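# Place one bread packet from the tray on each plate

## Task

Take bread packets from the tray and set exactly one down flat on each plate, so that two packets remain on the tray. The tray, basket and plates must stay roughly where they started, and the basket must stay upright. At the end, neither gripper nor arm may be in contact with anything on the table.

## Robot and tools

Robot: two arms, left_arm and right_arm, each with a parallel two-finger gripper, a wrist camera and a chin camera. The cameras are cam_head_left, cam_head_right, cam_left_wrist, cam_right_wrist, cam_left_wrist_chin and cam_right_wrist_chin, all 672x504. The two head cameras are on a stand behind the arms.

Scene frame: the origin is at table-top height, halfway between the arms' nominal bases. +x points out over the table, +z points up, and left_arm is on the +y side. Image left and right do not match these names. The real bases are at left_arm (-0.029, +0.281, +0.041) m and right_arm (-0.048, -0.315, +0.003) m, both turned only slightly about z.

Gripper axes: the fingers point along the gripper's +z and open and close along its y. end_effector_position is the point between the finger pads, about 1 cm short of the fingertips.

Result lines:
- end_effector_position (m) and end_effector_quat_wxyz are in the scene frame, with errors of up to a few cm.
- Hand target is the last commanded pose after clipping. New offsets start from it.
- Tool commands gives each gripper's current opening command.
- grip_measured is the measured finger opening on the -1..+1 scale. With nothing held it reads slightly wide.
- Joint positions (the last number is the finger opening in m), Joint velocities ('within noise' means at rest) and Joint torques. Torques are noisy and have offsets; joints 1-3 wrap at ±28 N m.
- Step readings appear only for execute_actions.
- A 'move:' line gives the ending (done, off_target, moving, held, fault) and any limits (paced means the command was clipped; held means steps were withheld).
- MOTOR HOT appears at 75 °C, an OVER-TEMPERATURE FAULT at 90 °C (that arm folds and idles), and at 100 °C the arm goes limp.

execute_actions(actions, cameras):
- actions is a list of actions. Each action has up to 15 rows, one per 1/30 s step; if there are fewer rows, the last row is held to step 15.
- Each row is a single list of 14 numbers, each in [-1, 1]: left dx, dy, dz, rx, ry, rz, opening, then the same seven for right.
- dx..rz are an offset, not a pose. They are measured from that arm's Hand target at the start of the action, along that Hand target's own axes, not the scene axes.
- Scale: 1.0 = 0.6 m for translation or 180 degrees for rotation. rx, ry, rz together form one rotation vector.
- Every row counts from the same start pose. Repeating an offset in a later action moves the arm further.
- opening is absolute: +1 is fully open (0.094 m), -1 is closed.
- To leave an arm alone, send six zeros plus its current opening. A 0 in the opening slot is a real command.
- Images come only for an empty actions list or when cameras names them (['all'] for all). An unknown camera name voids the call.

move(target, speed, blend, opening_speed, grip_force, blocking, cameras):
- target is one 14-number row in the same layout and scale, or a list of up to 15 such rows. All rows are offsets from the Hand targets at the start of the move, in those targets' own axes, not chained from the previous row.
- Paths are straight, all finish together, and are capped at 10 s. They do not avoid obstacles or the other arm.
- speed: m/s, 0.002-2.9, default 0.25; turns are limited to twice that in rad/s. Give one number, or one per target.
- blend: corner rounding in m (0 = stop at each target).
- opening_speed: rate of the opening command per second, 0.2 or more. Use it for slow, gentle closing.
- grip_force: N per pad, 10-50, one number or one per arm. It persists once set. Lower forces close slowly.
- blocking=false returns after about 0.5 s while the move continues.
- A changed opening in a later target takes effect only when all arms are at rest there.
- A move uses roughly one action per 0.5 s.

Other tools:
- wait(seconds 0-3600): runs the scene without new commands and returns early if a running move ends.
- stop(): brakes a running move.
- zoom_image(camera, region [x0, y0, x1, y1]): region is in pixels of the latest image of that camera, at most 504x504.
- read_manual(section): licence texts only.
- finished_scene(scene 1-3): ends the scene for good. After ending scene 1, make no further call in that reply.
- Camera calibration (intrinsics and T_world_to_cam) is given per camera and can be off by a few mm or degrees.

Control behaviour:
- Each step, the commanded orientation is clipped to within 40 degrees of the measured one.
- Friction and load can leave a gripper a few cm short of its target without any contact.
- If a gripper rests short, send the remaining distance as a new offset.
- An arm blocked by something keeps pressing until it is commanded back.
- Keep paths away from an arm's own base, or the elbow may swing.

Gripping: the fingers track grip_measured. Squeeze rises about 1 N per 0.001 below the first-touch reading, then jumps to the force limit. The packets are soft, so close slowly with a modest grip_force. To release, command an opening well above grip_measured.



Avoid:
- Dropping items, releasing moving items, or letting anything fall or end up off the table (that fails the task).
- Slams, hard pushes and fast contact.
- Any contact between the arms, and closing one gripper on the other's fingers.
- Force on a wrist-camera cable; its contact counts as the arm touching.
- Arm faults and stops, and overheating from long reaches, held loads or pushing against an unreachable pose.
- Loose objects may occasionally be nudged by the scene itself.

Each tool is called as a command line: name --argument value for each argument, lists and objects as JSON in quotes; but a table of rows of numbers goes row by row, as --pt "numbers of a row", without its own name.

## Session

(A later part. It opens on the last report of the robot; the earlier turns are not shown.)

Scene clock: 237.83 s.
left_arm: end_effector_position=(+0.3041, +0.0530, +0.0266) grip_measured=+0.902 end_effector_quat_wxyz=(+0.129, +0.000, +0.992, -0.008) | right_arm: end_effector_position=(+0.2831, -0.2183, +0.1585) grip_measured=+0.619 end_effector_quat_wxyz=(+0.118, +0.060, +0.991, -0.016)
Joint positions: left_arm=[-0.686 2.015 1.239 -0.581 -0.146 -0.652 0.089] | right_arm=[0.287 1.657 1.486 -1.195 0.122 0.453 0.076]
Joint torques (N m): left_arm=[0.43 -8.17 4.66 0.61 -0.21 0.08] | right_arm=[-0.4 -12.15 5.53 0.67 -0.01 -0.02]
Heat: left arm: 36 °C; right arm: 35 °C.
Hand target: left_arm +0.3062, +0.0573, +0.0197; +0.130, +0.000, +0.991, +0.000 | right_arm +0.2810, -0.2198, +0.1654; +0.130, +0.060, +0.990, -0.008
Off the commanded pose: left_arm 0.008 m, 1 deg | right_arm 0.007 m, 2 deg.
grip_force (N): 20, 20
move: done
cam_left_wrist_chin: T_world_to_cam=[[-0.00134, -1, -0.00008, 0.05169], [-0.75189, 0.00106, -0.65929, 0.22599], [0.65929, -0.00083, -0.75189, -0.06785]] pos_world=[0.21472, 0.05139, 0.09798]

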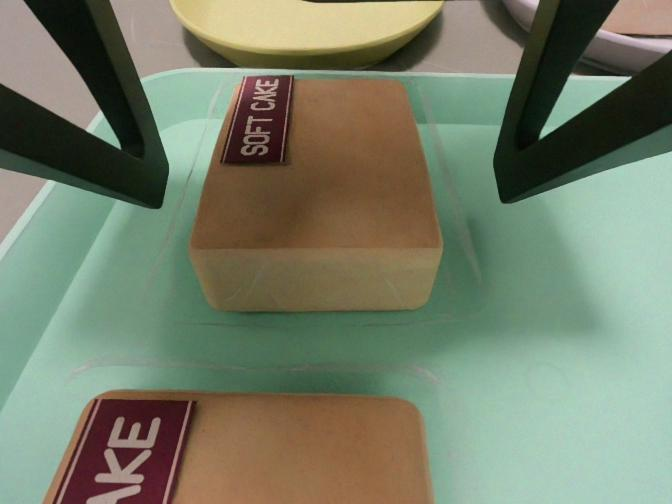

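move --pt "0.001 0.008 0.009 0 0 0 0.9 0 0 0 0 0 0 0.62" --pt "0.001 0.008 0.009 0 0 0 -0.05 0 0 0 0 0 0 0.62" --speed 0.08 --opening_speed 0.7 --cameras '["cam_left_wrist_chin"]'

Scene clock: 247.73 s.
left_arm: end_effector_position=(+0.3068, +0.0575, +0.0232) grip_measured=+0.297 end_effector_quat_wxyz=(+0.132, -0.001, +0.991, -0.009) | right_arm: end_effector_position=(+0.2831, -0.2183, +0.1585) grip_measured=+0.619 end_effector_quat_wxyz=(+0.118, +0.060, +0.991, -0.016)
Joint positions: left_arm=[-0.673 2.015 1.222 -0.555 -0.146 -0.641 0.061] | right_arm=[0.287 1.657 1.486 -1.195 0.122 0.453 0.076]
Joint torques (N m): left_arm=[0.34 -7.91 4.42 0.61 -0.19 0.08] | right_arm=[-0.4 -12.15 5.53 0.67 -0.01 -0.02]
Heat: left arm: 35 °C; right arm: 35 °C.
Hand target: left_arm +0.3070, +0.0622, +0.0144; +0.130, +0.000, +0.991, +0.000 | right_arm +0.2810, -0.2198, +0.1654; +0.130, +0.060, +0.990, -0.008
Off the commanded pose: left_arm 0.010 m, 1 deg | right_arm 0.007 m, 2 deg.
grip_force (N): 20, 20
move: done
cam_left_wrist_chin: T_world_to_cam=[[0.00053, -1, 0.00234, 0.05556], [-0.74718, -0.00195, -0.66461, 0.22462], [0.66462, -0.0014, -0.74718, -0.07387]] pos_world=[0.2169, 0.0559, 0.09396]

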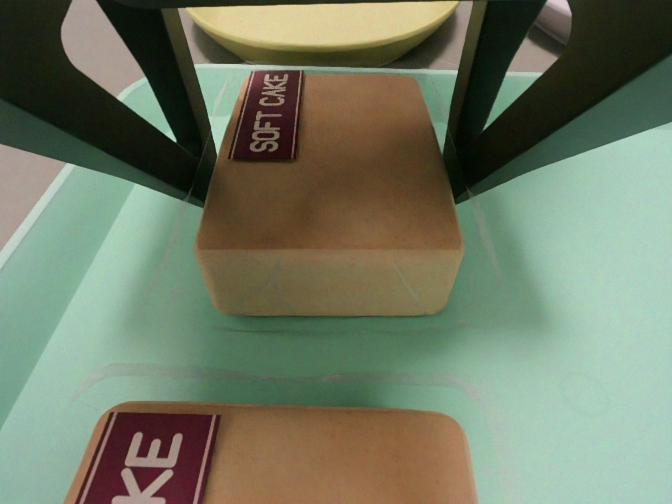

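move --pt "-0.039 0 -0.145 0 0 0 -0.05 0 0 0 0 0 0 0.62" --pt "-0.324 0.007 -0.069 0 0 0 -0.05 0 0 0 0 0 0 0.62" --pt "-0.296 0.007 0.037 0 0 0 -0.05 0 0 0 0 0 0 0.62" --blend 0.02 --speed '[0.2,0.2,0.1]' --cameras '["cam_head_right","cam_left_wrist","cam_left_wrist_chin"]'

Scene clock: 259.67 s.
left_arm: end_effector_position=(+0.4837, +0.0669, +0.0502) grip_measured=+0.266 end_effector_quat_wxyz=(+0.134, -0.003, +0.991, +0.000) | right_arm: end_effector_position=(+0.2831, -0.2183, +0.1585) grip_measured=+0.619 end_effector_quat_wxyz=(+0.118, +0.060, +0.991, -0.016)
Joint positions: left_arm=[-0.452 2.577 2.301 -1.049 -0.112 -0.427 0.059] | right_arm=[0.287 1.657 1.486 -1.195 0.122 0.453 0.076]
Joint torques (N m): left_arm=[-0.01 -12.37 5.5 0.67 -0.05 0.08] | right_arm=[-0.4 -12.15 5.52 0.67 -0.01 -0.02]
Heat: left arm: 35 °C; right arm: 35 °C.
Hand target: left_arm +0.4844, +0.0663, +0.0389; +0.131, +0.000, +0.991, +0.000 | right_arm +0.2810, -0.2198, +0.1654; +0.130, +0.060, +0.990, -0.008
Off the commanded pose: left_arm 0.011 m, 1 deg | right_arm 0.007 m, 2 deg.
grip_force (N): 20, 20
move: off_target (left_arm)
cam_left_wrist: T_world_to_cam=[[0.02183, -0.99953, -0.02142, 0.05939], [-0.98618, -0.02505, 0.16377, 0.50965], [-0.16423, 0.01755, -0.98627, 0.22062]] pos_world=[0.53755, 0.06826, 0.13539]
cam_left_wrist_chin: T_world_to_cam=[[0.00713, -0.99988, -0.01395, 0.0624], [-0.74428, 0.00401, -0.66786, 0.37313], [0.66783, 0.01515, -0.74416, -0.17402]] pos_world=[0.39348, 0.06353, 0.12056]

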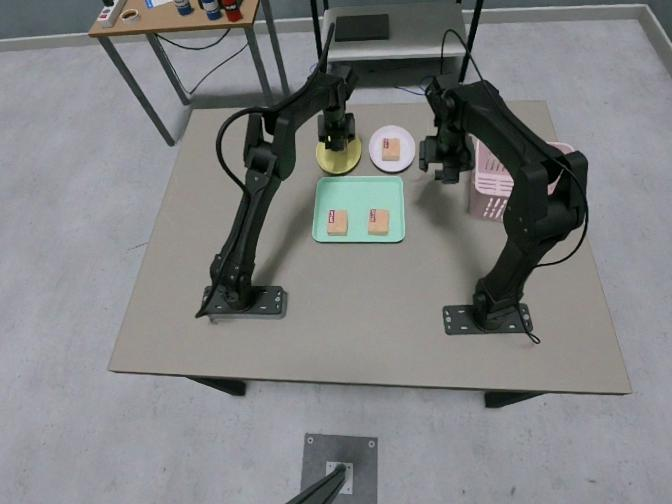

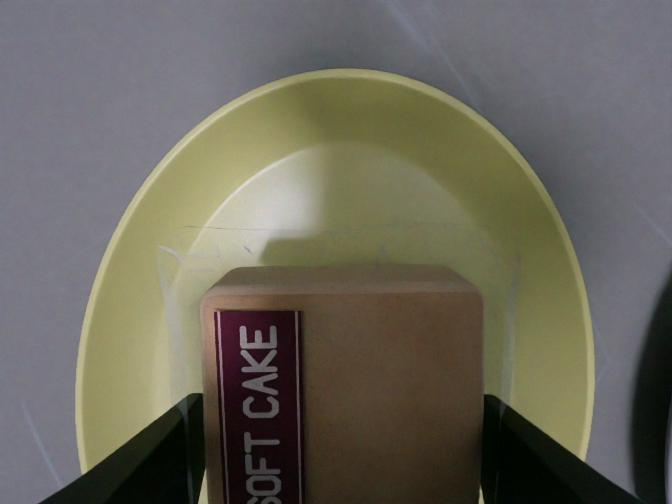

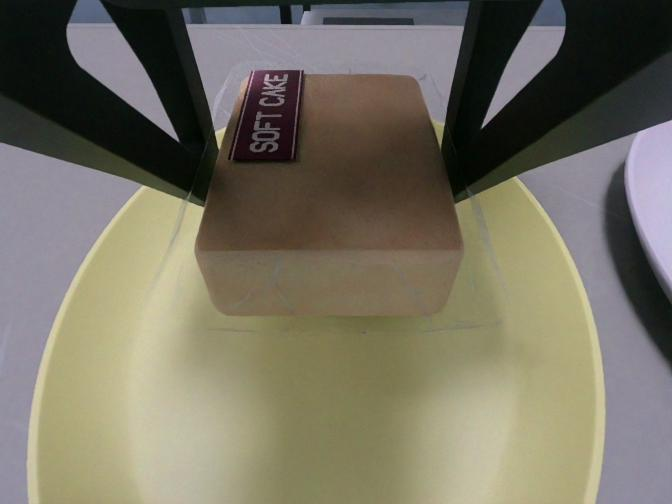

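move --pt "0.012 0 0.0435 0 0 0 -0.05 0 0 0 0 0 0 0.62" --pt "0.012 0 0.0435 0 0 0 0.58 0 0 0 0 0 0 0.62" --speed 0.07 --opening_speed 0.5 --cameras '["cam_left_wrist_chin"]'

Scene clock: 267.57 s.
left_arm: end_effector_position=(+0.4853, +0.0661, +0.0254) grip_measured=+0.577 end_effector_quat_wxyz=(+0.137, -0.003, +0.991, -0.002) | right_arm: end_effector_position=(+0.2831, -0.2183, +0.1585) grip_measured=+0.619 end_effector_quat_wxyz=(+0.118, +0.060, +0.991, -0.016)
Joint positions: left_arm=[-0.452 2.591 2.227 -0.955 -0.112 -0.427 0.074] | right_arm=[0.287 1.657 1.486 -1.195 0.122 0.453 0.076]
Joint torques (N m): left_arm=[-0.02 -12.22 5.27 0.66 -0.05 0.08] | right_arm=[-0.39 -12.16 5.53 0.68 -0.01 -0.02]
Heat: left arm: 35 °C; right arm: 35 °C.
Hand target: left_arm +0.4841, +0.0664, +0.0117; +0.130, +0.000, +0.991, +0.000 | right_arm +0.2810, -0.2198, +0.1654; +0.130, +0.060, +0.990, -0.008
Off the commanded pose: left_arm 0.014 m, 1 deg | right_arm 0.007 m, 2 deg.
grip_force (N): 20, 20
move: off_target (left_arm); target 2's new opening was sent with left_arm's hand 0.013 m and 1 deg from that target
cam_left_wrist_chin: T_world_to_cam=[[0.0071, -0.99991, -0.01093, 0.06118], [-0.74045, 0.00209, -0.67211, 0.35612], [0.67207, 0.01286, -0.74037, -0.19553]] pos_world=[0.39467, 0.06294, 0.09525]

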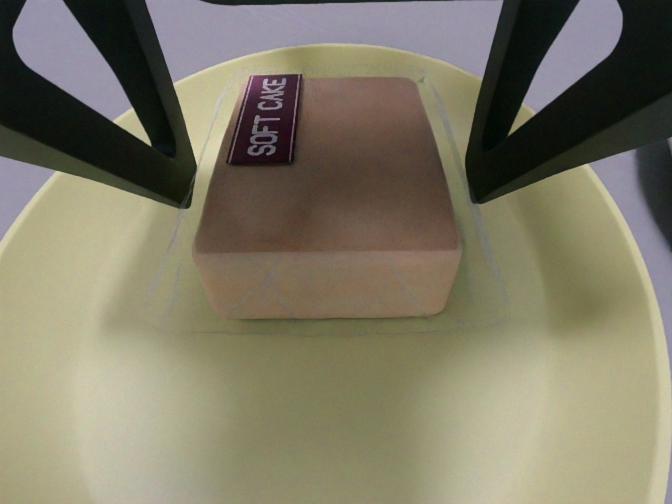

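move --target '[-0.052,0,-0.193,0,0,0,0.58,0,0,0,0,0,0,0.62]' --speed 0.12 --cameras '["cam_head_right","cam_left_wrist_chin"]'

Scene clock: 274.27 s.
left_arm: end_effector_position=(+0.4806, +0.0683, +0.1329) grip_measured=+0.578 end_effector_quat_wxyz=(+0.139, -0.002, +0.990, -0.002) | right_arm: end_effector_position=(+0.2831, -0.2183, +0.1585) grip_measured=+0.619 end_effector_quat_wxyz=(+0.118, +0.060, +0.991, -0.016)
Joint positions: left_arm=[-0.452 2.677 2.828 -1.466 -0.112 -0.423 0.074] | right_arm=[0.287 1.657 1.486 -1.195 0.122 0.453 0.076]
Joint torques (N m): left_arm=[-0.02 -11.96 8.85 0.46 -0.06 0.07] | right_arm=[-0.4 -12.15 5.53 0.67 -0.01 -0.02]
Heat: left arm: 35 °C; right arm: 35 °C.
Hand target: left_arm +0.4844, +0.0663, +0.1317; +0.131, +0.000, +0.991, +0.000 | right_arm +0.2810, -0.2198, +0.1654; +0.130, +0.060, +0.990, -0.008
Off the commanded pose: left_arm 0.004 m, 1 deg | right_arm 0.007 m, 2 deg.
elbow stopped short (left arm): the move would have taken joint 3 (elbow) straighter than the controller allows.
grip_force (N): 20, 20
move: done
cam_left_wrist_chin: T_world_to_cam=[[0.00427, -0.99994, -0.01025, 0.06586], [-0.73832, 0.00377, -0.67444, 0.42406], [0.67444, 0.01045, -0.73825, -0.1141]] pos_world=[0.38976, 0.06545, 0.20244]

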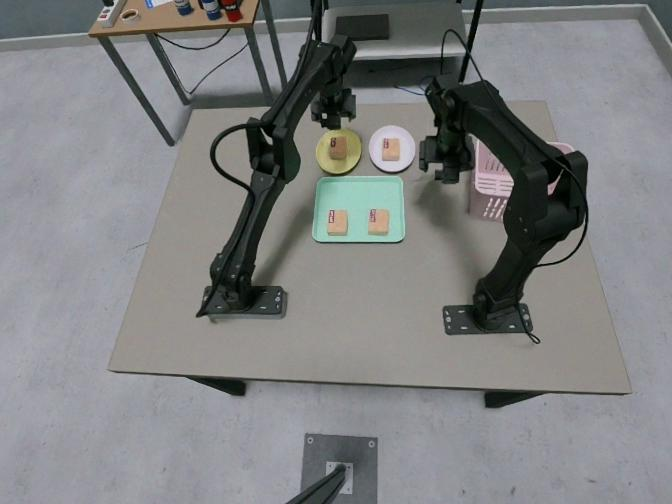

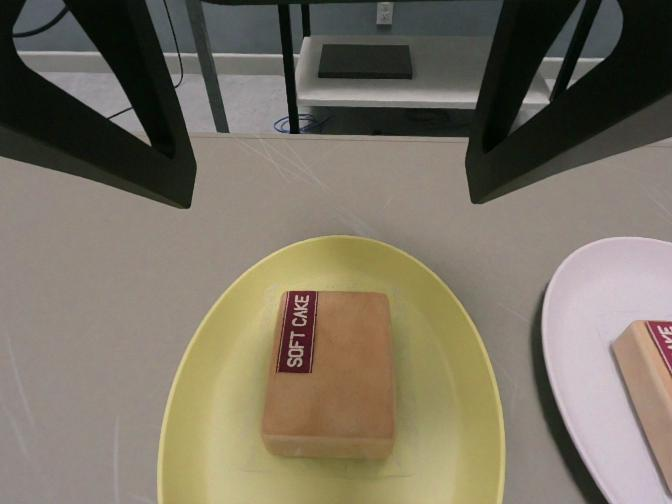

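finished_scene --scene 2

The scene is finished: the task was done.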